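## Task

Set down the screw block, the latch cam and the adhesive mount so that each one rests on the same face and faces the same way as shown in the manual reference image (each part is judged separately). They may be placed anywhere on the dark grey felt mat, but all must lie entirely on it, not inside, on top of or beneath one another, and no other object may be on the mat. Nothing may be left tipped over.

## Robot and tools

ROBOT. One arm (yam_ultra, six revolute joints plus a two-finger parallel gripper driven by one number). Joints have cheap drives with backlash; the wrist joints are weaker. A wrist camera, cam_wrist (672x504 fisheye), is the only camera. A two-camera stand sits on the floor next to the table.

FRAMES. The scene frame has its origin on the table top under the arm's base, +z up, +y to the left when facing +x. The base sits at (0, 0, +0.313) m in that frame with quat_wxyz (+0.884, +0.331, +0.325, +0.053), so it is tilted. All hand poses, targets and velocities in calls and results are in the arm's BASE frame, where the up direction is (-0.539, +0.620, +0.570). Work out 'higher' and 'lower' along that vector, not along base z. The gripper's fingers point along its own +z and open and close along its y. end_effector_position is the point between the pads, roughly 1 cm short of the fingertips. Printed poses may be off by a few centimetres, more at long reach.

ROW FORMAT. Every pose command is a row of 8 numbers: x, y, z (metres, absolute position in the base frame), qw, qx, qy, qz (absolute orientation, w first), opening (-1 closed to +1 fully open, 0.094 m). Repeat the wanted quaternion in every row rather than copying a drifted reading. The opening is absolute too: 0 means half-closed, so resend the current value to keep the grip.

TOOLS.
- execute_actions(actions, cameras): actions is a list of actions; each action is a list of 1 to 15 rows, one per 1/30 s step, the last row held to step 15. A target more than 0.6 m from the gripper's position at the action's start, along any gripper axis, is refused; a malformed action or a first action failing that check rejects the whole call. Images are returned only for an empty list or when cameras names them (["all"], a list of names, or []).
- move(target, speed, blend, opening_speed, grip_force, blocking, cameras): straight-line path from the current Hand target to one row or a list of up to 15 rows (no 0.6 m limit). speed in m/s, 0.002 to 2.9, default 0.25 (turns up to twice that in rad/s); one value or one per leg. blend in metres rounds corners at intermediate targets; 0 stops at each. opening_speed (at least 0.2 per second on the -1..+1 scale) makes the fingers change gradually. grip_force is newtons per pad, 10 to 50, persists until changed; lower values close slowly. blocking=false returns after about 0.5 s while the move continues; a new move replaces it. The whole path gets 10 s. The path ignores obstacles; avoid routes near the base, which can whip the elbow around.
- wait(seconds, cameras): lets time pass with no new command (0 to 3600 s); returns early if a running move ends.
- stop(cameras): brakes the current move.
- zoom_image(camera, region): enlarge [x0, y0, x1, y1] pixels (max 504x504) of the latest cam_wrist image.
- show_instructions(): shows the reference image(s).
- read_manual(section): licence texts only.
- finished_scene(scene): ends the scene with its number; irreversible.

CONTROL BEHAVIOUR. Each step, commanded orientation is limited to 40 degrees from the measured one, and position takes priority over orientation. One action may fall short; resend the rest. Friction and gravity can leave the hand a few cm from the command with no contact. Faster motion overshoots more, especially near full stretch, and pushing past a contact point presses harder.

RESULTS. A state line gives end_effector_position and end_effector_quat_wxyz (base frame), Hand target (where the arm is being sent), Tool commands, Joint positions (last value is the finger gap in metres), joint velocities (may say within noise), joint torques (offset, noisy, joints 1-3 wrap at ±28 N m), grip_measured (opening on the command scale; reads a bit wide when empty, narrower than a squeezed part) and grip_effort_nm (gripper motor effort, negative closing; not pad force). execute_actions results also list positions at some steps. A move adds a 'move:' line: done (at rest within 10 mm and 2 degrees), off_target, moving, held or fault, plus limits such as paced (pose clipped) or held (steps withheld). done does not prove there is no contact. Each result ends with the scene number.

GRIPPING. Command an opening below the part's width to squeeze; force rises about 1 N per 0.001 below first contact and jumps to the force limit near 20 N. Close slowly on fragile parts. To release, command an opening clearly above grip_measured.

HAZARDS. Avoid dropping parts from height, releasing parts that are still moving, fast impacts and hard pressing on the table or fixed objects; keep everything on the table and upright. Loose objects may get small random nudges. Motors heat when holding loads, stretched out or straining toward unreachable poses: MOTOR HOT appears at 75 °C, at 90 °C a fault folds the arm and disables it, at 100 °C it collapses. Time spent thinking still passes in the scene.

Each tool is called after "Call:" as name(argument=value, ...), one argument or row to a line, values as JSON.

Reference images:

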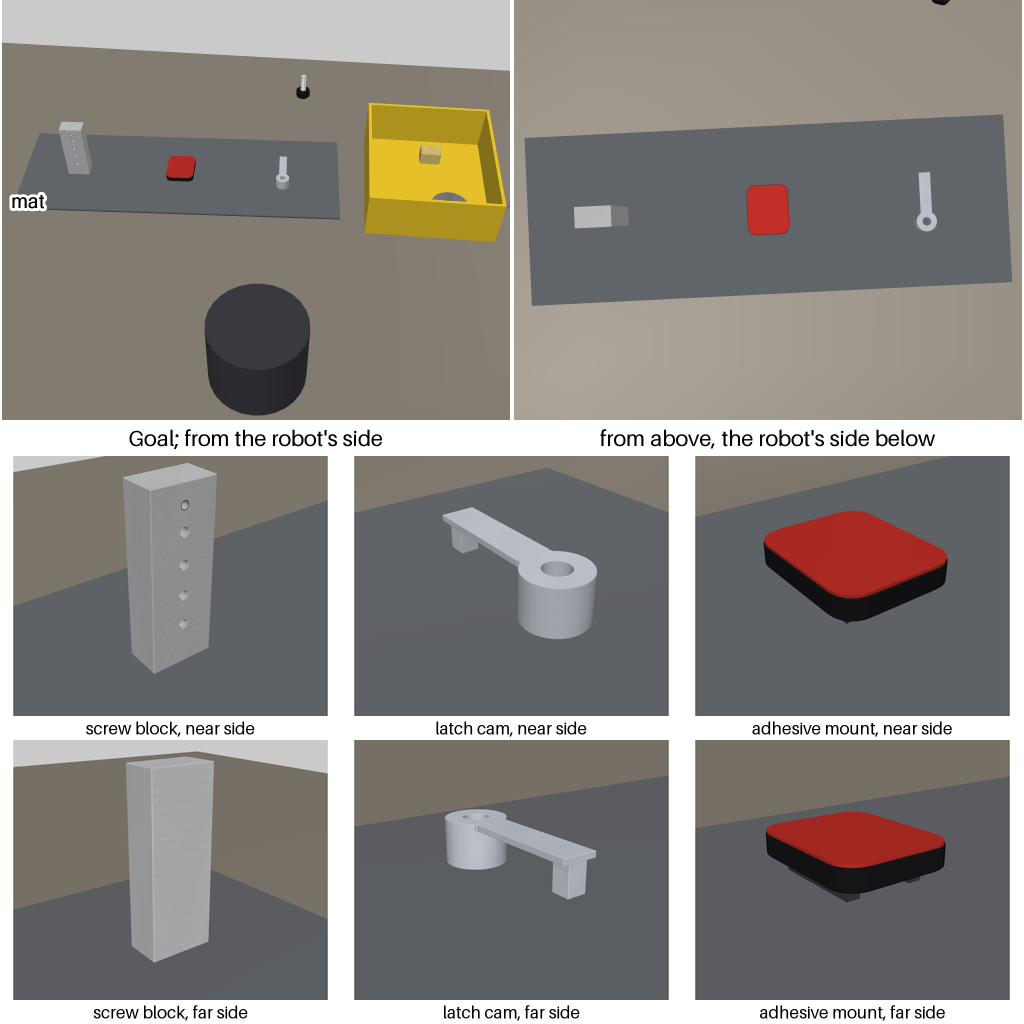

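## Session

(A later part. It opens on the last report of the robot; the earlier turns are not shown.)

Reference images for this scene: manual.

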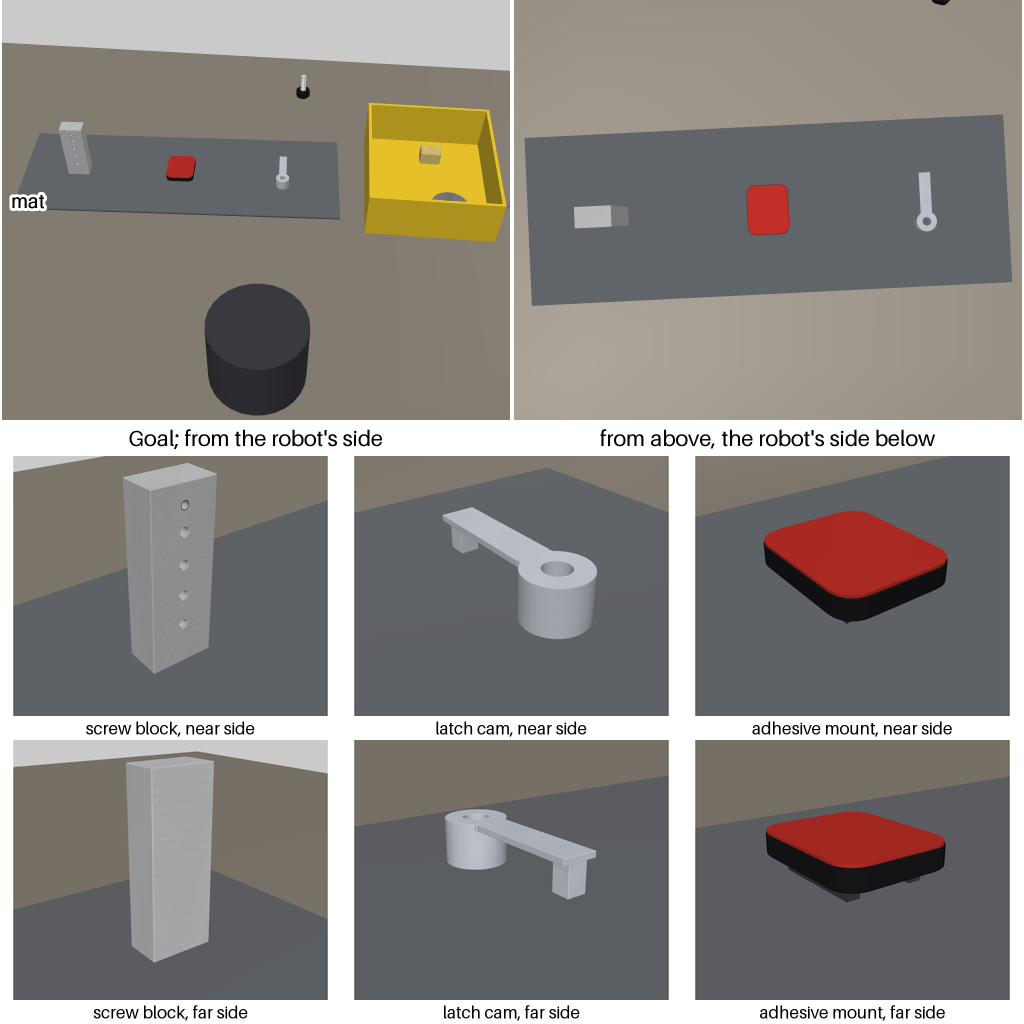

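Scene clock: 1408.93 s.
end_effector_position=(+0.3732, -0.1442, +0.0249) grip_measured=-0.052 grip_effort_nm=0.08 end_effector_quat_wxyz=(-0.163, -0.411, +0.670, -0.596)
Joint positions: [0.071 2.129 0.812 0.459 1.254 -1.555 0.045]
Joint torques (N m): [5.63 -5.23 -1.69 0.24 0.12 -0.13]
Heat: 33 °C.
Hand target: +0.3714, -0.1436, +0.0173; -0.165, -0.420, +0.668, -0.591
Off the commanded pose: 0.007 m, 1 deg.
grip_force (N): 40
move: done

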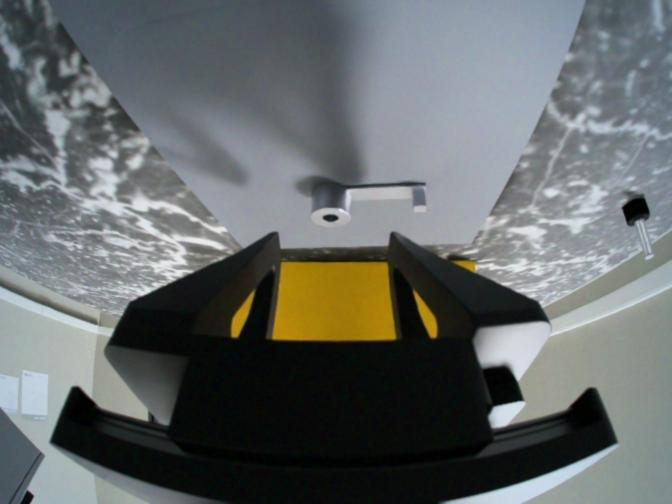

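Call:
move(
  target=[0.3816, -0.1551, 0.0091, -0.1625, -0.4193, 0.6685, -0.5924, -0.05],
  speed=0.06,
  cameras=["cam_wrist"],
)

Call:
zoom_image(
  camera="cam_wrist",
  region=[270, 180, 438, 306],
)

Scene clock: 1420.13 s.
end_effector_position=(+0.3785, -0.1555, +0.0132) grip_measured=-0.052 grip_effort_nm=0.08 end_effector_quat_wxyz=(-0.167, -0.414, +0.669, -0.594)
Joint positions: [0.035 2.187 0.819 0.577 1.228 -1.638 0.045]
Joint torques (N m): [5.55 -5.31 -0.69 0.28 0.11 -0.14]
Heat: 33 °C.
Hand target: +0.3815, -0.1550, +0.0092; -0.163, -0.419, +0.669, -0.592
Off the commanded pose: 0.005 m, 1 deg.
grip_force (N): 40
move: done

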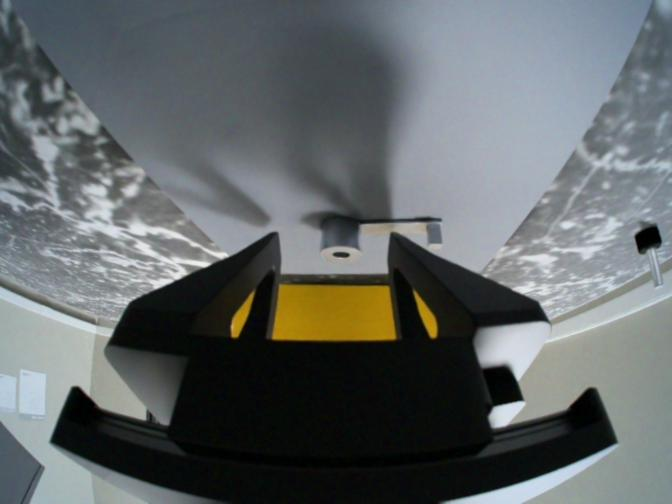

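Scaled by 3.000 from the camera's image (finer frame: 960x720).

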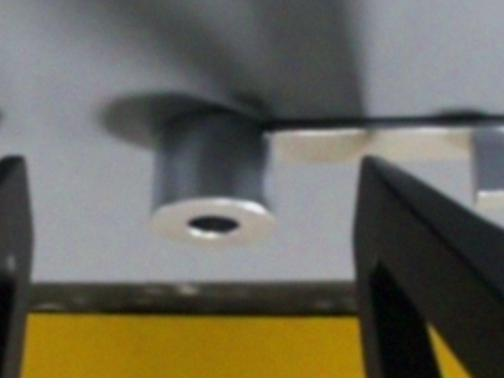

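Call:
move(
  target=[
    [0.3843, -0.1547, 0.0112, -0.1625, -0.4193, 0.6685, -0.5924, -0.05],
    [0.3843, -0.1547, 0.0112, -0.1625, -0.4193, 0.6685, -0.5924, -0.8],
    [0.3552, -0.1212, 0.0420, -0.1625, -0.4193, 0.6685, -0.5924, -0.8],
  ],
  speed=[0.06, 0.06, 0.1],
  opening_speed=0.6,
  cameras=["cam_wrist"],
)

Call:
zoom_image(
  camera="cam_wrist",
  region=[250, 180, 430, 315],
)

Scene clock: 1431.43 s.
end_effector_position=(+0.3520, -0.1307, +0.0327) grip_measured=-0.667 grip_effort_nm=-0.85 end_effector_quat_wxyz=(-0.169, -0.420, +0.674, -0.583)
Joint positions: [0.117 2.035 0.782 0.207 1.264 -1.386 0.016]
Joint torques (N m): [8.21 -8.43 -0.17 -0.23 0.41 0.11]
Heat: 33 °C.
Hand target: +0.3553, -0.1216, +0.0419; -0.161, -0.420, +0.668, -0.593
Off the commanded pose: 0.014 m, 1 deg.
grip_force (N): 40
move: off_target

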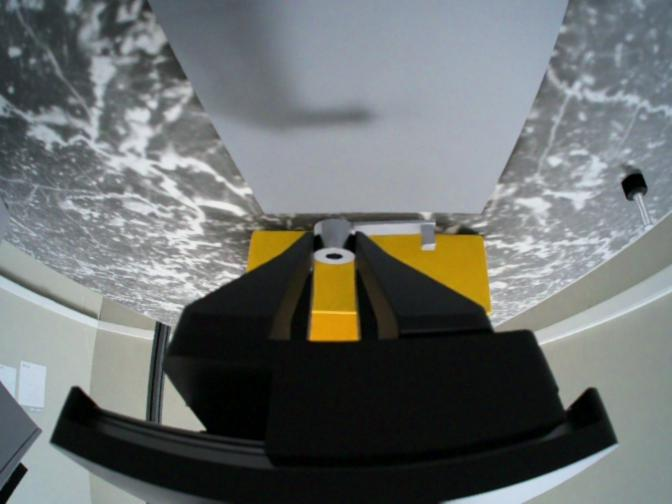

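Scaled by 2.800 from the camera's image (finer frame: 960x720).

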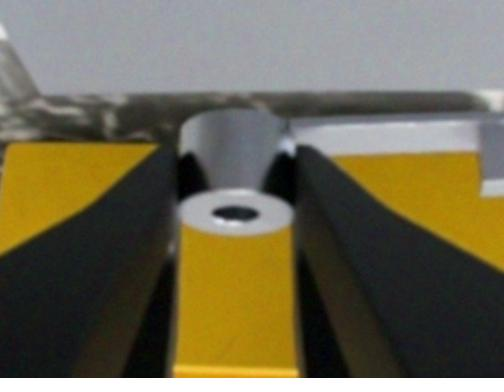

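Call:
move(
  target=[
    [0.3540, -0.0767, 0.0362, 0.0803, -0.5906, 0.6882, -0.4137, -0.8],
    [0.4024, -0.0322, -0.0102, 0.2836, -0.6876, 0.6322, -0.2170, -0.8],
  ],
  speed=0.28,
  blend=0.03,
  cameras=["cam_wrist"],
)

Call:
zoom_image(
  camera="cam_wrist",
  region=[238, 160, 438, 310],
)

Scene clock: 1461.30 s.
end_effector_position=(+0.4010, -0.0399, -0.0072) grip_measured=-0.667 grip_effort_nm=-0.85 end_effector_quat_wxyz=(-0.267, +0.679, -0.644, +0.232)
Joint positions: [-0.184 1.801 0.683 0.25 -0.185 -1.739 0.016]
Joint torques (N m): [3.71 -5.78 -0.36 -0.01 -0.68 -0.13]
Heat: 33 °C.
Hand target: +0.4032, -0.0337, -0.0081; -0.281, +0.685, -0.635, +0.222
Off the commanded pose: 0.008 m, 3 deg.
grip_force (N): 40
move: off_target

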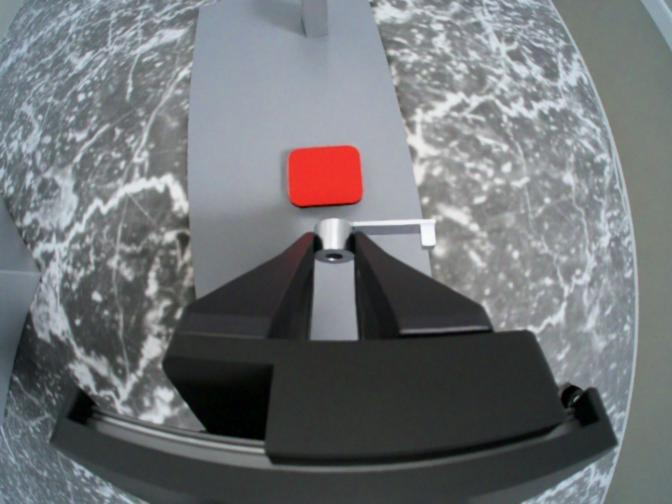

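Scaled by 2.520 from the camera's image (finer frame: 960x720).

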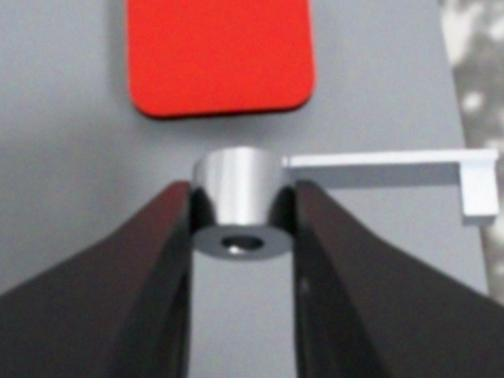

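Call:
move(
  target=[0.4140, -0.0710, -0.0255, 0.2836, -0.6876, 0.6322, -0.2170, -0.8],
  speed=0.12,
)

Scene clock: 1472.10 s.
end_effector_position=(+0.4118, -0.0779, -0.0240) grip_measured=-0.667 grip_effort_nm=-0.85 end_effector_quat_wxyz=(-0.268, +0.682, -0.642, +0.227)
Joint positions: [-0.304 1.919 0.764 0.259 -0.269 -1.84 0.016]
Joint torques (N m): [3.62 -6.09 -0.77 -0.15 -0.68 -0.13]
Heat: 33 °C.
Hand target: +0.4138, -0.0713, -0.0255; -0.282, +0.688, -0.632, +0.218
Off the commanded pose: 0.007 m, 3 deg.
grip_force (N): 40
move: off_target

Call:
move(
  target=[0.4194, -0.0729, -0.0288, 0.2836, -0.6876, 0.6322, -0.2170, -0.8],
  speed=0.06,
)

Scene clock: 1474.63 s.
end_effector_position=(+0.4166, -0.0789, -0.0279) grip_measured=-0.667 grip_effort_nm=-0.85 end_effector_quat_wxyz=(-0.268, +0.682, -0.642, +0.225)
Joint positions: [-0.304 1.947 0.786 0.261 -0.272 -1.84 0.016]
Joint torques (N m): [3.64 -6.17 -0.81 -0.12 -0.68 -0.12]
Heat: 33 °C.
Hand target: +0.4193, -0.0728, -0.0286; -0.284, +0.688, -0.632, +0.217
Off the commanded pose: 0.007 m, 2 deg.
grip_force (N): 40
move: done

Call:
move(
  target=[0.4216, -0.0754, -0.0311, 0.2836, -0.6876, 0.6322, -0.2170, -0.8],
  speed=0.05,
)

Scene clock: 1476.77 s.
end_effector_position=(+0.4186, -0.0796, -0.0298) grip_measured=-0.667 grip_effort_nm=-0.85 end_effector_quat_wxyz=(-0.270, +0.683, -0.641, +0.223)
Joint positions: [-0.307 1.961 0.796 0.261 -0.28 -1.844 0.016]
Joint torques (N m): [3.49 -6.02 -0.76 -0.11 -0.63 -0.13]
Heat: 33 °C.
Hand target: +0.4213, -0.0754, -0.0311; -0.283, +0.687, -0.633, +0.217
Off the commanded pose: 0.005 m, 2 deg.
grip_force (N): 40
move: done

Call:
move(
  target=[0.4237, -0.0779, -0.0334, 0.2836, -0.6876, 0.6322, -0.2170, -0.8],
  speed=0.05,
)

Scene clock: 1479.73 s.
end_effector_position=(+0.4205, -0.0784, -0.0315) grip_measured=-0.667 grip_effort_nm=-0.85 end_effector_quat_wxyz=(-0.276, +0.685, -0.638, +0.218)
Joint positions: [-0.311 1.974 0.806 0.261 -0.298 -1.848 0.016]
Joint torques (N m): [3.34 -5.81 -0.68 -0.09 -0.5 -0.13]
Heat: 33 °C.
Hand target: +0.4237, -0.0779, -0.0333; -0.283, +0.688, -0.632, +0.217
Off the commanded pose: 0.004 m, 1 deg.
grip_force (N): 40
move: done

Call:
move(
  target=[
    [0.4237, -0.0779, -0.0334, 0.2836, -0.6876, 0.6322, -0.2170, -0.45],
    [0.3929, -0.0805, 0.0018, 0.2836, -0.6876, 0.6322, -0.2170, -0.45],
  ],
  speed=[0.05, 0.12],
  opening_speed=0.4,
  cameras=["cam_wrist"],
)

Call:
zoom_image(
  camera="cam_wrist",
  region=[258, 140, 458, 290],
)

Scene clock: 1486.17 s.
end_effector_position=(+0.3989, -0.0882, -0.0011) grip_measured=-0.452 grip_effort_nm=0.09 end_effector_quat_wxyz=(-0.273, +0.682, -0.638, +0.231)
Joint positions: [-0.354 1.815 0.741 0.178 -0.307 -1.883 0.026]
Joint torques (N m): [2.88 -9.92 -1.88 -0.49 -0.64 -0.13]
Heat: 33 °C.
Hand target: +0.3931, -0.0806, +0.0015; -0.284, +0.688, -0.632, +0.217
Off the commanded pose: 0.010 m, 2 deg.
grip_force (N): 40
move: done

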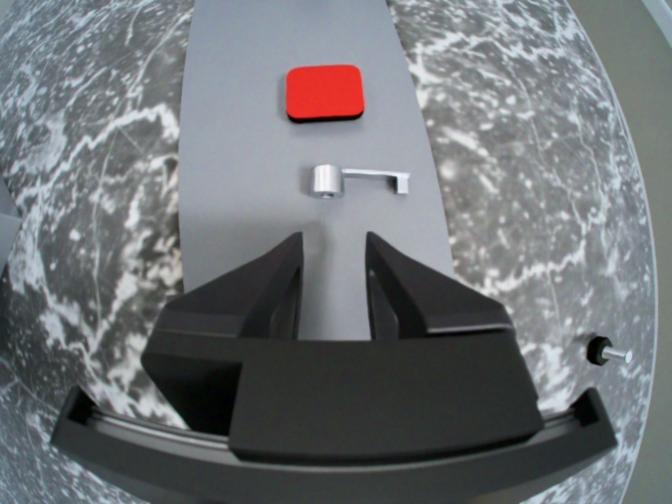

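Scaled by 2.520 from the camera's image (finer frame: 960x720).

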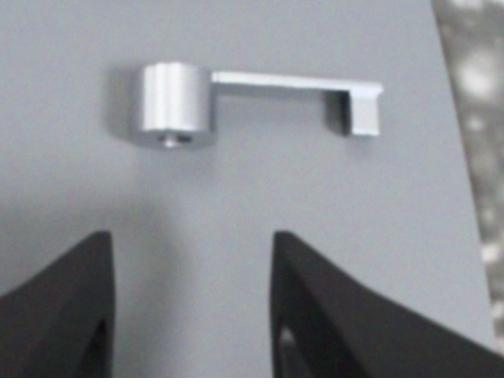

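Call:
move(
  target=[
    [0.3754, -0.0514, 0.0202, 0.2836, -0.6876, 0.6322, -0.2170, -0.45],
    [0.3976, -0.0352, -0.0116, 0.3433, 0.1031, 0.8798, -0.3121, -0.45],
  ],
  speed=[0.25, 0.4],
  blend=0.03,
  cameras=["cam_wrist"],
)

Call:
zoom_image(
  camera="cam_wrist",
  region=[248, 150, 428, 300],
)

Scene clock: 1529.20 s.
end_effector_position=(+0.3971, -0.0435, -0.0103) grip_measured=-0.452 grip_effort_nm=0.08 end_effector_quat_wxyz=(+0.342, +0.106, +0.881, -0.308)
Joint positions: [0.218 1.985 0.772 0.239 0.8 0.2 0.026]
Joint torques (N m): [8.69 -5.12 0.47 -0.1 0.11 0.11]
Heat: 36 °C.
Hand target: +0.3960, -0.0337, -0.0133; +0.340, +0.095, +0.883, -0.310
Off the commanded pose: 0.008 m, 1 deg.
grip_force (N): 40
move: done; blend cut to 0.0194 m at target 1

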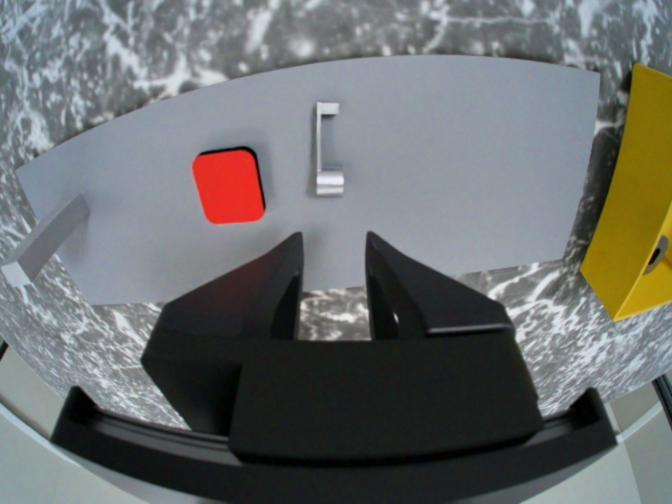

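Scaled by 2.800 from the camera's image (finer frame: 960x720).

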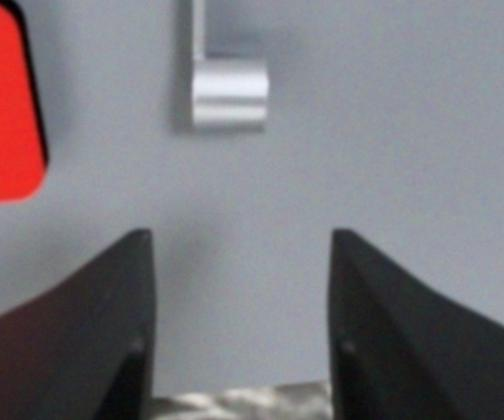

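Call:
move(
  target=[0.4204, -0.0541, -0.0273, 0.3433, 0.1031, 0.8798, -0.3121, -0.45],
  speed=0.12,
  cameras=["cam_wrist"],
)

Call:
zoom_image(
  camera="cam_wrist",
  region=[248, 150, 428, 300],
)

Scene clock: 1538.13 s.
end_effector_position=(+0.4164, -0.0565, -0.0256) grip_measured=-0.452 grip_effort_nm=0.08 end_effector_quat_wxyz=(+0.340, +0.111, +0.879, -0.315)
Joint positions: [0.172 2.089 0.841 0.302 0.79 0.157 0.026]
Joint torques (N m): [6.41 -5.48 0.02 0.27 -0.08 -0.12]
Heat: 35 °C.
Hand target: +0.4203, -0.0539, -0.0273; +0.345, +0.108, +0.879, -0.310
Off the commanded pose: 0.005 m, 1 deg.
grip_force (N): 40
move: done

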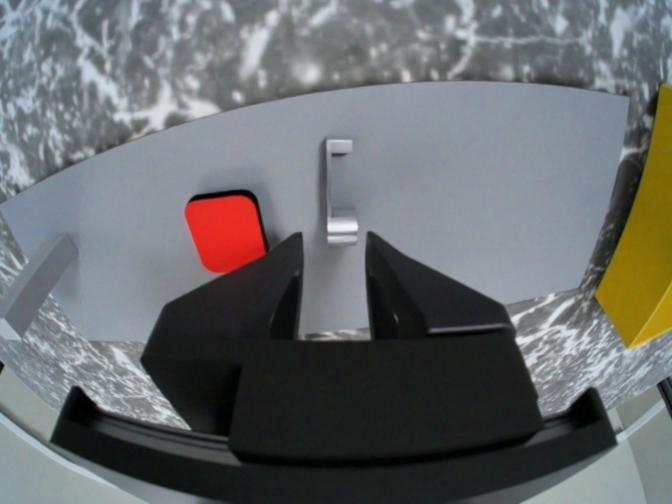

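Scaled by 2.800 from the camera's image (finer frame: 960x720).

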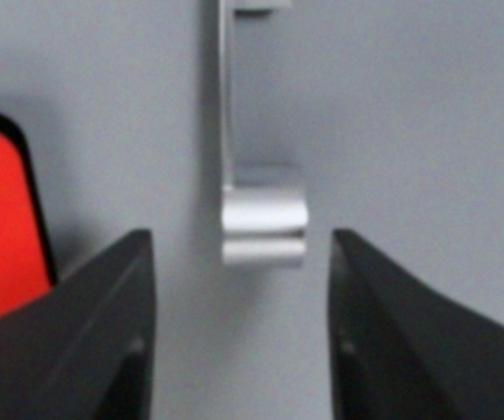

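Call:
move(
  target=[0.4247, -0.0662, -0.0357, 0.3433, 0.1031, 0.8798, -0.3121, -0.45],
  speed=0.07,
  cameras=["cam_wrist"],
)

Call:
zoom_image(
  camera="cam_wrist",
  region=[248, 150, 428, 300],
)

Scene clock: 1545.20 s.
end_effector_position=(+0.4199, -0.0685, -0.0349) grip_measured=-0.452 grip_effort_nm=0.08 end_effector_quat_wxyz=(+0.336, +0.106, +0.881, -0.317)
Joint positions: [0.134 2.127 0.841 0.367 0.767 0.103 0.026]
Joint torques (N m): [6.27 -5.59 -0.1 0.28 -0.07 -0.12]
Heat: 35 °C.
Hand target: +0.4246, -0.0662, -0.0356; +0.343, +0.103, +0.880, -0.312
Off the commanded pose: 0.005 m, 1 deg.
grip_force (N): 40
move: done

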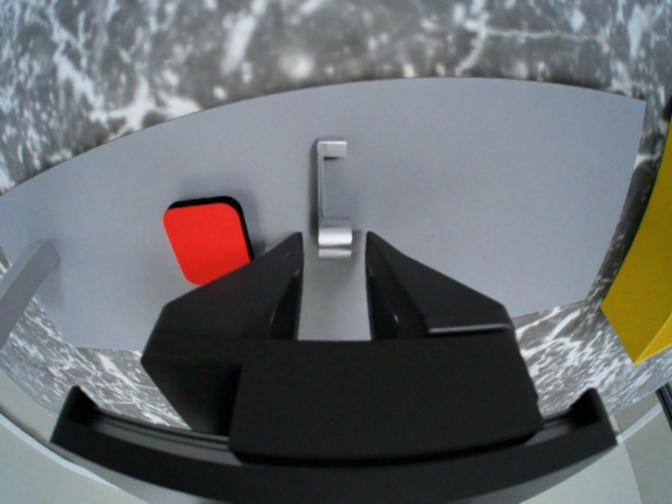

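Scaled by 2.800 from the camera's image (finer frame: 960x720).

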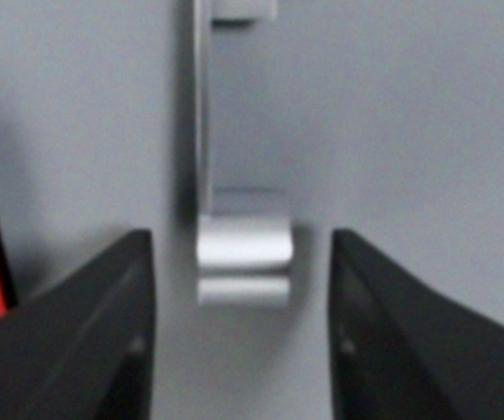

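Call:
move(
  target=[
    [0.4247, -0.0662, -0.0357, 0.3433, 0.1031, 0.8798, -0.3121, -0.85],
    [0.3963, -0.0336, -0.0058, 0.3433, 0.1031, 0.8798, -0.3121, -0.85],
    [0.3976, -0.0310, -0.0075, 0.3527, -0.0640, 0.9256, 0.1213, -0.85],
  ],
  speed=[0.06, 0.12, 0.25],
  blend=[0, 0.01, 0],
  opening_speed=0.6,
  cameras=["cam_wrist"],
)

Call:
zoom_image(
  camera="cam_wrist",
  region=[248, 150, 428, 300],
)

Scene clock: 1557.30 s.
end_effector_position=(+0.4014, -0.0395, -0.0024) grip_measured=-0.750 grip_effort_nm=-0.85 end_effector_quat_wxyz=(+0.362, -0.049, +0.926, +0.098)
Joint positions: [-0.275 1.823 0.716 0.212 -0.399 -0.239 0.012]
Joint torques (N m): [3.44 -6.11 -0.49 -0.32 -0.71 -0.24]
Heat: 34 °C.
Hand target: +0.3993, -0.0329, -0.0054; +0.357, -0.061, +0.925, +0.116
Off the commanded pose: 0.011 m, 3 deg.
grip_force (N): 40
move: off_target

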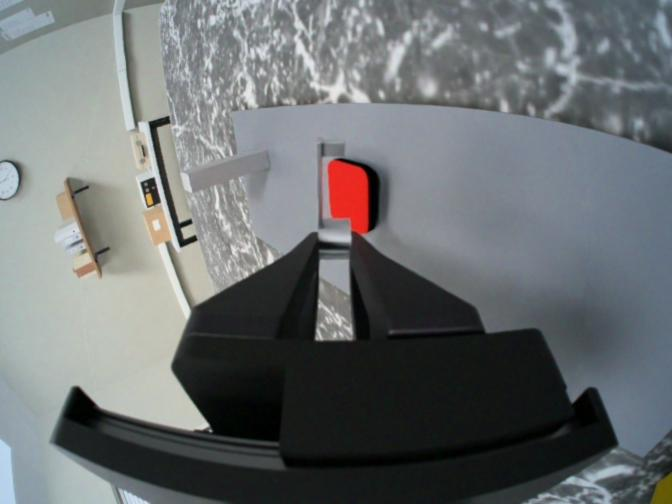

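Scaled by 2.800 from the camera's image (finer frame: 960x720).

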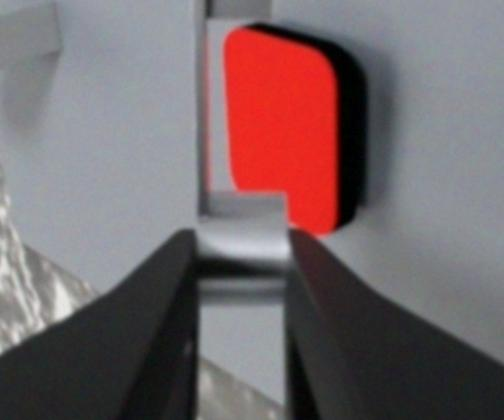

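Call:
zoom_image(
  camera="cam_wrist",
  region=[298, 130, 378, 270],
)

Scaled by 3.600 from the camera's image (finer frame: 960x720).

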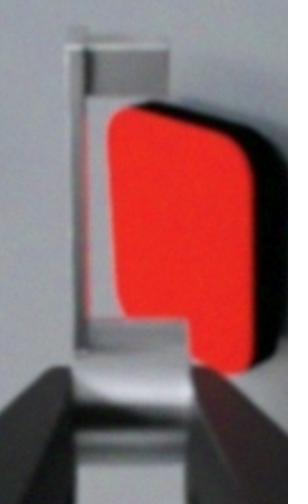

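Call:
move(
  target=[0.4096, -0.0609, -0.0284, 0.3341, -0.0927, 0.9249, 0.1561, -0.85],
  speed=0.12,
)

Scene clock: 1572.93 s.
end_effector_position=(+0.4128, -0.0690, -0.0257) grip_measured=-0.750 grip_effort_nm=-0.85 end_effector_quat_wxyz=(+0.340, -0.082, +0.927, +0.134)
Joint positions: [-0.391 1.994 0.884 0.084 -0.539 -0.414 0.012]
Joint torques (N m): [3.44 -6.52 -0.81 -0.65 -0.72 -0.25]
Heat: 34 °C.
Hand target: +0.4094, -0.0611, -0.0286; +0.334, -0.092, +0.925, +0.155
Off the commanded pose: 0.009 m, 3 deg.
grip_force (N): 40
move: off_target

Call:
move(
  target=[0.4134, -0.0652, -0.0324, 0.3341, -0.0927, 0.9249, 0.1561, -0.85],
  speed=0.06,
)

Scene clock: 1575.53 s.
end_effector_position=(+0.4164, -0.0722, -0.0299) grip_measured=-0.750 grip_effort_nm=-0.85 end_effector_quat_wxyz=(+0.339, -0.082, +0.927, +0.135)
Joint positions: [-0.397 2.021 0.906 0.084 -0.543 -0.42 0.012]
Joint torques (N m): [3.3 -6.63 -0.87 -0.63 -0.73 -0.25]
Heat: 34 °C.
Hand target: +0.4135, -0.0653, -0.0323; +0.335, -0.092, +0.925, +0.155
Off the commanded pose: 0.008 m, 3 deg.
grip_force (N): 40
move: off_target

Call:
move(
  target=[0.4156, -0.0677, -0.0347, 0.3341, -0.0927, 0.9249, 0.1561, -0.85],
  speed=0.05,
)

Scene clock: 1577.57 s.
end_effector_position=(+0.4184, -0.0746, -0.0321) grip_measured=-0.750 grip_effort_nm=-0.85 end_effector_quat_wxyz=(+0.338, -0.082, +0.928, +0.136)
Joint positions: [-0.401 2.036 0.919 0.083 -0.547 -0.425 0.012]
Joint torques (N m): [3.3 -6.58 -0.88 -0.64 -0.72 -0.24]
Heat: 34 °C.
Hand target: +0.4154, -0.0677, -0.0347; +0.334, -0.092, +0.925, +0.156
Off the commanded pose: 0.008 m, 3 deg.
grip_force (N): 40
move: off_target

Call:
move(
  target=[0.4172, -0.0696, -0.0364, 0.3341, -0.0927, 0.9249, 0.1561, -0.85],
  speed=0.05,
)

Scene clock: 1581.13 s.
end_effector_position=(+0.4201, -0.0746, -0.0333) grip_measured=-0.750 grip_effort_nm=-0.85 end_effector_quat_wxyz=(+0.338, -0.085, +0.927, +0.138)
Joint positions: [-0.401 2.046 0.928 0.081 -0.551 -0.429 0.012]
Joint torques (N m): [3.07 -6.5 -0.84 -0.63 -0.68 -0.26]
Heat: 34 °C.
Hand target: +0.4173, -0.0699, -0.0363; +0.335, -0.092, +0.925, +0.155
Off the commanded pose: 0.007 m, 2 deg.
grip_force (N): 40
move: done

Call:
move(
  target=[0.4188, -0.0715, -0.0381, 0.3341, -0.0927, 0.9249, 0.1561, -0.85],
  speed=0.05,
  cameras=["cam_wrist"],
)

Call:
zoom_image(
  camera="cam_wrist",
  region=[268, 130, 408, 270],
)

Scene clock: 1583.23 s.
end_effector_position=(+0.4209, -0.0747, -0.0342) grip_measured=-0.750 grip_effort_nm=-0.85 end_effector_quat_wxyz=(+0.338, -0.085, +0.926, +0.144)
Joint positions: [-0.406 2.056 0.938 0.075 -0.565 -0.432 0.012]
Joint torques (N m): [3.18 -6.31 -0.83 -0.58 -0.58 -0.25]
Heat: 34 °C.
Hand target: +0.4189, -0.0715, -0.0380; +0.335, -0.092, +0.925, +0.156
Off the commanded pose: 0.005 m, 2 deg.
grip_force (N): 40
move: done

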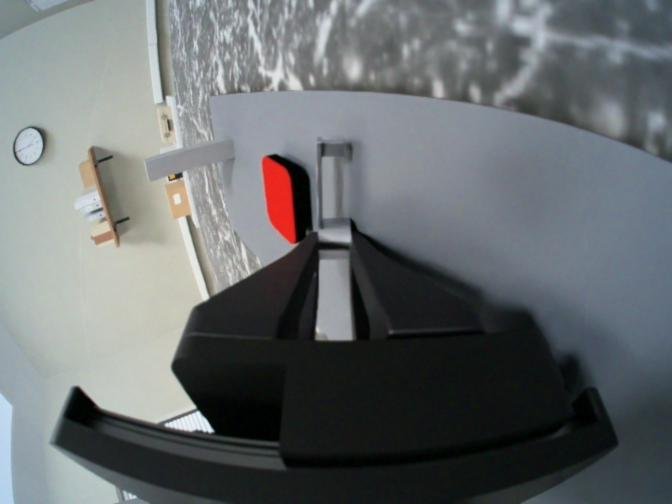

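Scaled by 3.600 from the camera's image (finer frame: 960x720).

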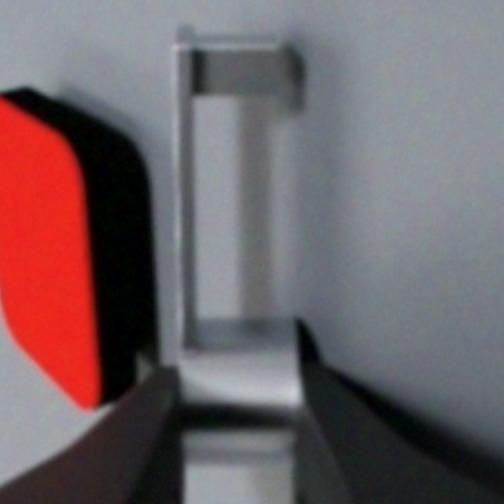

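Call:
move(
  target=[
    [0.4168, -0.0691, -0.0359, 0.3341, -0.0927, 0.9249, 0.1561, -0.85],
    [0.4168, -0.0691, -0.0359, 0.3341, -0.0927, 0.9249, 0.1561, -0.63],
    [0.3928, -0.0820, -0.0065, 0.3341, -0.0927, 0.9249, 0.1561, -0.63],
  ],
  speed=[0.04, 0.04, 0.06],
  opening_speed=0.3,
  cameras=["cam_wrist"],
)

Call:
zoom_image(
  camera="cam_wrist",
  region=[268, 100, 428, 240],
)

Scene clock: 1593.33 s.
end_effector_position=(+0.3971, -0.0895, -0.0141) grip_measured=-0.632 grip_effort_nm=0.09 end_effector_quat_wxyz=(+0.331, -0.081, +0.930, +0.142)
Joint positions: [-0.471 1.952 0.907 -0.049 -0.583 -0.5 0.017]
Joint torques (N m): [2.78 -10.55 -2 -0.8 -0.66 -0.24]
Heat: 34 °C.
Hand target: +0.3930, -0.0820, -0.0069; +0.334, -0.093, +0.925, +0.156
Off the commanded pose: 0.011 m, 2 deg.
grip_force (N): 40
move: off_target

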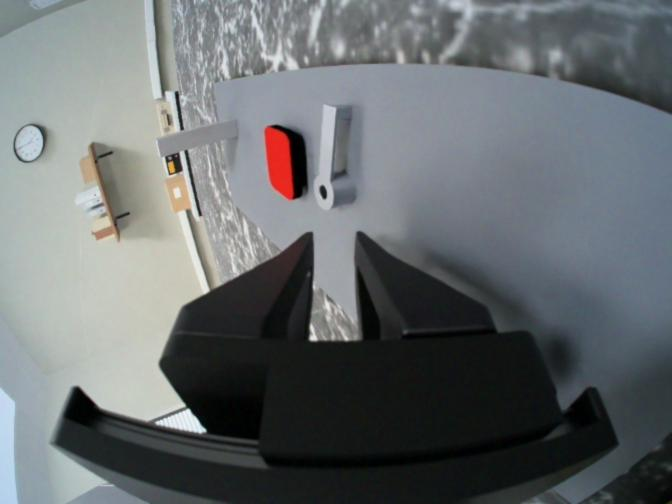

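Scaled by 3.150 from the camera's image (finer frame: 960x720).

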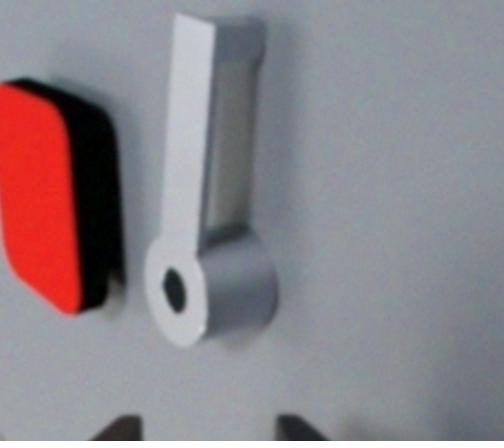

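Call:
move(
  target=[
    [0.3606, -0.0503, 0.0226, 0.3341, -0.0927, 0.9249, 0.1561, -0.63],
    [0.3499, -0.0157, -0.0165, 0.5429, -0.0345, 0.7700, -0.3335, -0.63],
  ],
  speed=[0.2, 0.35],
  blend=0.03,
  cameras=["cam_wrist"],
)

Call:
zoom_image(
  camera="cam_wrist",
  region=[268, 90, 428, 230],
)

Scene clock: 1600.90 s.
end_effector_position=(+0.3437, -0.0243, -0.0227) grip_measured=-0.632 grip_effort_nm=0.08 end_effector_quat_wxyz=(+0.485, -0.017, +0.807, -0.336)
Joint positions: [0.334 2.32 0.311 1.526 0.859 -0.248 0.017]
Joint torques (N m): [7.8 -3.37 -1.07 0.95 0.02 -0.13]
Heat: 34 °C.
Hand target: +0.3479, -0.0151, -0.0175; +0.502, -0.019, +0.799, -0.330
Off the commanded pose: 0.012 m, 8 deg.
joint sent to its limit — joint 4 (wrist pitch), upper limit. The joint targets are off in orientation, not in position.
grip_force (N): 40
move: off_target; blend cut to 0.027 m at target 1

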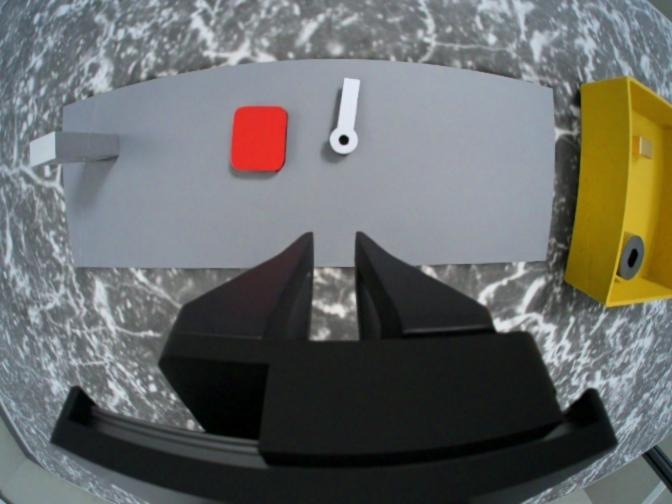

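Scaled by 3.150 from the camera's image (finer frame: 960x720).

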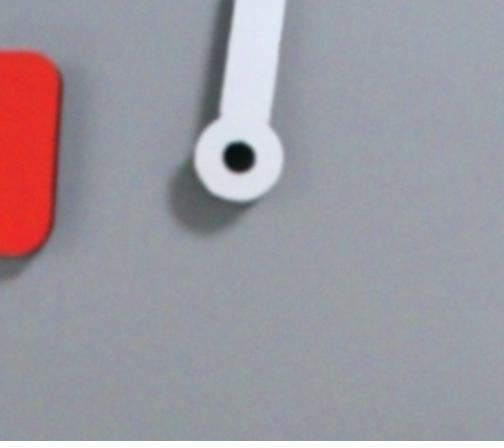

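Call:
move(
  target=[0.4152, -0.0514, -0.0228, 0.3433, 0.1031, 0.8798, -0.3121, -0.35],
  speed=0.25,
  cameras=["cam_wrist"],
)

Call:
zoom_image(
  camera="cam_wrist",
  region=[258, 110, 418, 270],
)

Scene clock: 1612.20 s.
end_effector_position=(+0.4134, -0.0511, -0.0276) grip_measured=-0.352 grip_effort_nm=0.08 end_effector_quat_wxyz=(+0.339, +0.092, +0.881, -0.317)
Joint positions: [0.187 2.088 0.82 0.327 0.79 0.125 0.03]
Joint torques (N m): [6.11 -8.01 0.16 -0.08 -0.08 0.11]
Heat: 34 °C.
Hand target: +0.4153, -0.0501, -0.0232; +0.342, +0.096, +0.882, -0.311
Off the commanded pose: 0.005 m, 2 deg.
grip_force (N): 40
move: done

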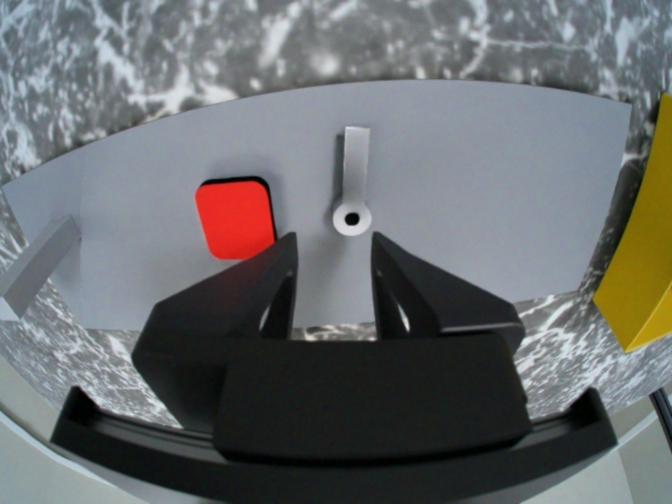

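Scaled by 3.150 from the camera's image (finer frame: 960x720).

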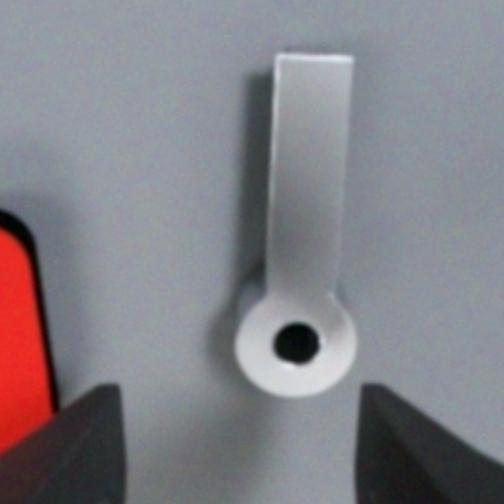

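Call:
move(
  target=[0.4205, -0.0620, -0.0274, 0.3433, 0.1031, 0.8798, -0.3121, -0.35],
  speed=0.1,
  cameras=["cam_wrist"],
)

Call:
zoom_image(
  camera="cam_wrist",
  region=[258, 110, 418, 270],
)

Scene clock: 1618.60 s.
end_effector_position=(+0.4162, -0.0646, -0.0261) grip_measured=-0.352 grip_effort_nm=0.08 end_effector_quat_wxyz=(+0.338, +0.107, +0.880, -0.317)
Joint positions: [0.148 2.088 0.829 0.331 0.776 0.12 0.03]
Joint torques (N m): [6.3 -5.57 0.01 0.26 -0.07 -0.12]
Heat: 34 °C.
Hand target: +0.4205, -0.0619, -0.0272; +0.344, +0.104, +0.880, -0.312
Off the commanded pose: 0.005 m, 1 deg.
grip_force (N): 40
move: done

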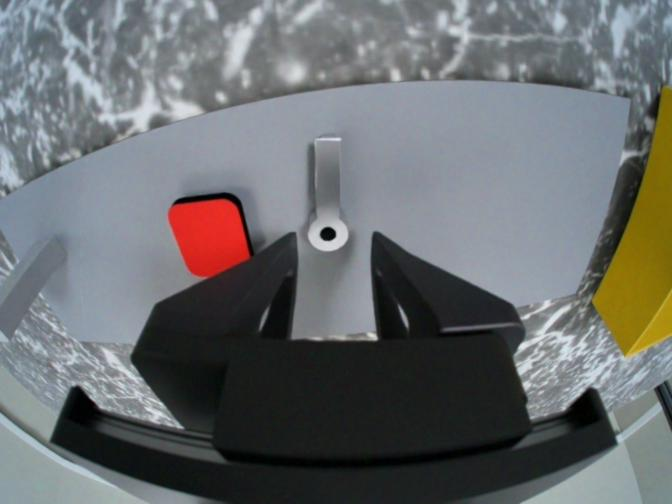

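Scaled by 3.150 from the camera's image (finer frame: 960x720).

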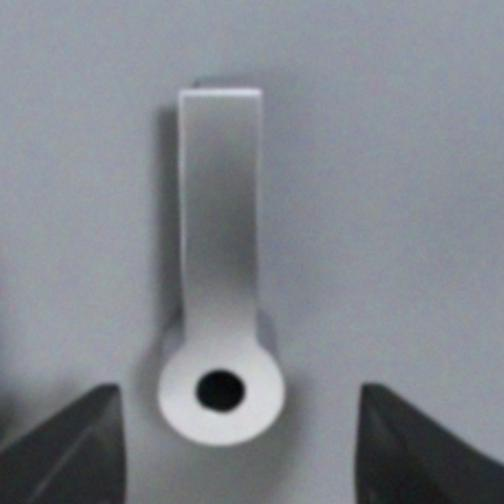

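Call:
move(
  target=[
    [0.4297, -0.0696, -0.0377, 0.3433, 0.1031, 0.8798, -0.3121, -0.35],
    [0.4297, -0.0696, -0.0377, 0.3433, 0.1031, 0.8798, -0.3121, -0.8],
    [0.4191, -0.0575, -0.0266, 0.3433, 0.1031, 0.8798, -0.3121, -0.8],
    [0.4191, -0.0575, -0.0266, 0.3154, 0.0275, 0.8854, -0.3403, -0.8],
  ],
  speed=[0.07, 0.07, 0.08, 0.15],
  opening_speed=0.5,
  cameras=["cam_wrist"],
)

Call:
zoom_image(
  camera="cam_wrist",
  region=[258, 110, 418, 270],
)

Scene clock: 1632.03 s.
end_effector_position=(+0.4192, -0.0695, -0.0337) grip_measured=-0.661 grip_effort_nm=-0.85 end_effector_quat_wxyz=(+0.312, +0.046, +0.886, -0.339)
Joint positions: [0.132 2.121 0.84 0.357 0.765 -0.033 0.016]
Joint torques (N m): [9.11 -9.01 -1.09 -0.09 0.1 -0.12]
Heat: 34 °C.
Hand target: +0.4192, -0.0578, -0.0270; +0.316, +0.029, +0.885, -0.340
Off the commanded pose: 0.014 m, 2 deg.
grip_force (N): 40
move: off_target

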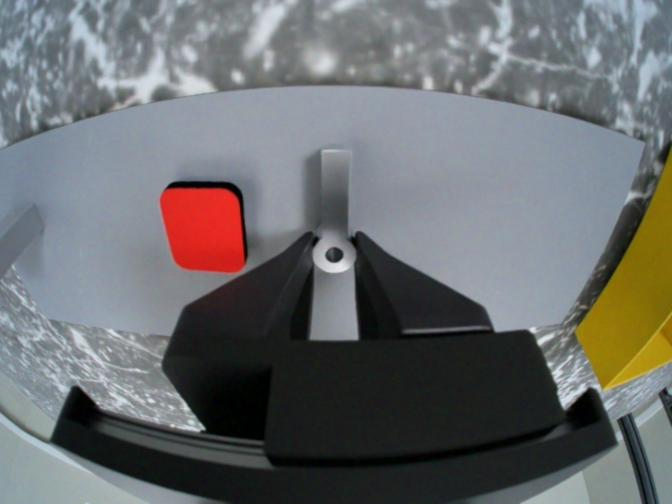

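Scaled by 3.150 from the camera's image (finer frame: 960x720).

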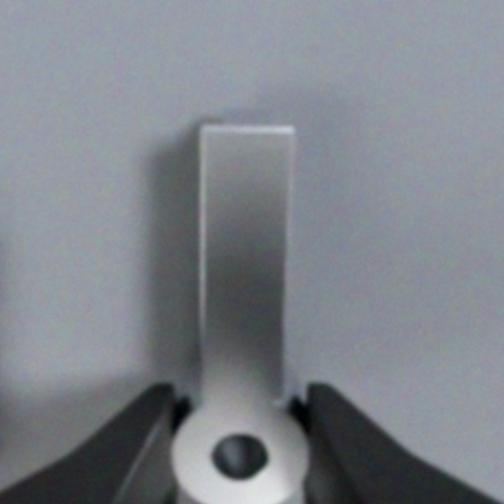

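Call:
move(
  target=[0.4229, -0.0618, -0.0306, 0.3079, 0.0082, 0.8858, -0.3471, -0.8],
  speed=0.06,
)

Scene clock: 1636.63 s.
end_effector_position=(+0.4192, -0.0695, -0.0337) grip_measured=-0.661 grip_effort_nm=-0.85 end_effector_quat_wxyz=(+0.303, +0.021, +0.887, -0.347)
Joint positions: [0.132 2.121 0.84 0.357 0.765 -0.089 0.016]
Joint torques (N m): [7.75 -6.97 -0.24 0.09 0.02 -0.11]
Heat: 34 °C.
Hand target: +0.4228, -0.0618, -0.0306; +0.309, +0.012, +0.886, -0.346
Off the commanded pose: 0.009 m, 2 deg.
grip_force (N): 40
move: done

Call:
move(
  target=[0.4259, -0.0653, -0.0338, 0.3079, 0.0082, 0.8858, -0.3471, -0.8],
  speed=0.06,
)

Scene clock: 1638.93 s.
end_effector_position=(+0.4219, -0.0691, -0.0319) grip_measured=-0.661 grip_effort_nm=-0.85 end_effector_quat_wxyz=(+0.302, +0.014, +0.886, -0.350)
Joint positions: [0.132 2.121 0.847 0.357 0.765 -0.109 0.016]
Joint torques (N m): [6.71 -5.45 -0.1 0.24 -0.05 -0.12]
Heat: 34 °C.
Hand target: +0.4256, -0.0653, -0.0339; +0.307, +0.008, +0.886, -0.347
Off the commanded pose: 0.006 m, 1 deg.
grip_force (N): 40
move: done

Call:
move(
  target=[0.4280, -0.0678, -0.0361, 0.3079, 0.0082, 0.8858, -0.3471, -0.8],
  speed=0.05,
)

Scene clock: 1641.47 s.
end_effector_position=(+0.4236, -0.0687, -0.0349) grip_measured=-0.661 grip_effort_nm=-0.85 end_effector_quat_wxyz=(+0.300, +0.006, +0.887, -0.352)
Joint positions: [0.132 2.135 0.854 0.367 0.763 -0.125 0.016]
Joint torques (N m): [6.02 -5.6 -0.1 0.28 -0.09 -0.12]
Heat: 34 °C.
Hand target: +0.4281, -0.0676, -0.0359; +0.307, +0.005, +0.886, -0.348
Off the commanded pose: 0.005 m, 1 deg.
grip_force (N): 40
move: done

Call:
move(
  target=[0.4299, -0.0700, -0.0381, 0.3124, 0.0198, 0.8856, -0.3431, -0.8],
  speed=0.05,
)

Scene clock: 1644.23 s.
end_effector_position=(+0.4241, -0.0719, -0.0371) grip_measured=-0.661 grip_effort_nm=-0.85 end_effector_quat_wxyz=(+0.299, +0.010, +0.887, -0.352)
Joint positions: [0.123 2.145 0.858 0.373 0.762 -0.125 0.016]
Joint torques (N m): [6.12 -5.5 -0.02 0.31 -0.09 0.11]
Heat: 34 °C.
Hand target: +0.4296, -0.0701, -0.0379; +0.311, +0.017, +0.886, -0.345
Off the commanded pose: 0.006 m, 2 deg.
grip_force (N): 40
move: done

Call:
move(
  target=[0.4315, -0.0719, -0.0398, 0.3124, 0.0198, 0.8856, -0.3431, -0.8],
  speed=0.05,
)

Scene clock: 1646.30 s.
end_effector_position=(+0.4247, -0.0727, -0.0377) grip_measured=-0.661 grip_effort_nm=-0.85 end_effector_quat_wxyz=(+0.299, +0.011, +0.886, -0.354)
Joint positions: [0.122 2.15 0.861 0.376 0.765 -0.125 0.016]
Joint torques (N m): [5.68 -5.09 0.16 0.36 -0.09 0.1]
Heat: 34 °C.
Hand target: +0.4309, -0.0731, -0.0389; +0.312, +0.021, +0.884, -0.347
Off the commanded pose: 0.007 m, 2 deg.
grip_force (N): 40
move: done

Call:
move(
  target=[
    [0.4297, -0.0696, -0.0377, 0.3124, 0.0198, 0.8856, -0.3431, -0.8],
    [0.4297, -0.0696, -0.0377, 0.3124, 0.0198, 0.8856, -0.3431, -0.4],
    [0.3992, -0.0367, -0.0084, 0.3124, 0.0198, 0.8856, -0.3431, -0.4],
    [0.3499, -0.0157, -0.0165, 0.4878, -0.0111, 0.8060, -0.3351, -0.4],
  ],
  speed=[0.05, 0.05, 0.12, 0.3],
  blend=[0, 0, 0.02, 0],
  opening_speed=0.4,
  cameras=["cam_wrist"],
)

Call:
zoom_image(
  camera="cam_wrist",
  region=[268, 60, 428, 220],
)

Scene clock: 1655.43 s.
end_effector_position=(+0.3514, -0.0227, -0.0178) grip_measured=-0.402 grip_effort_nm=0.08 end_effector_quat_wxyz=(+0.478, +0.000, +0.808, -0.344)
Joint positions: [0.346 2.255 0.355 1.384 0.903 -0.205 0.028]
Joint torques (N m): [7.15 -3.54 -2.45 0.92 -0.09 -0.11]
Heat: 34 °C.
Hand target: +0.3501, -0.0162, -0.0168; +0.487, -0.009, +0.806, -0.337
Off the commanded pose: 0.007 m, 2 deg.
grip_force (N): 40
move: done

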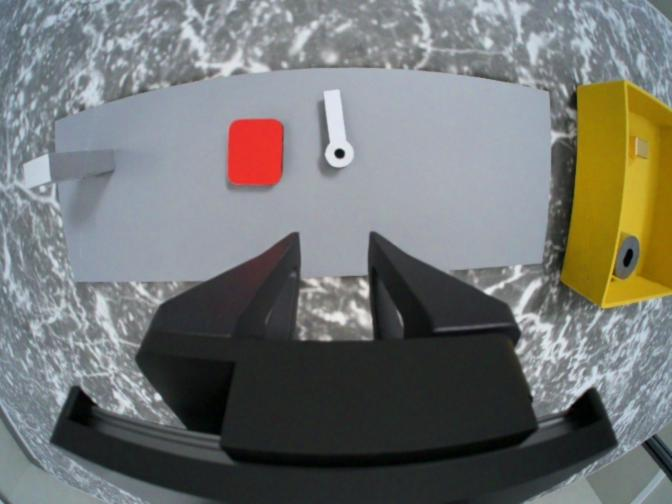

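Scaled by 3.150 from the camera's image (finer frame: 960x720).

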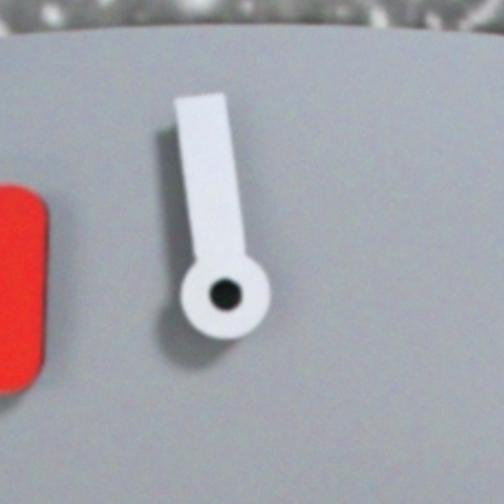

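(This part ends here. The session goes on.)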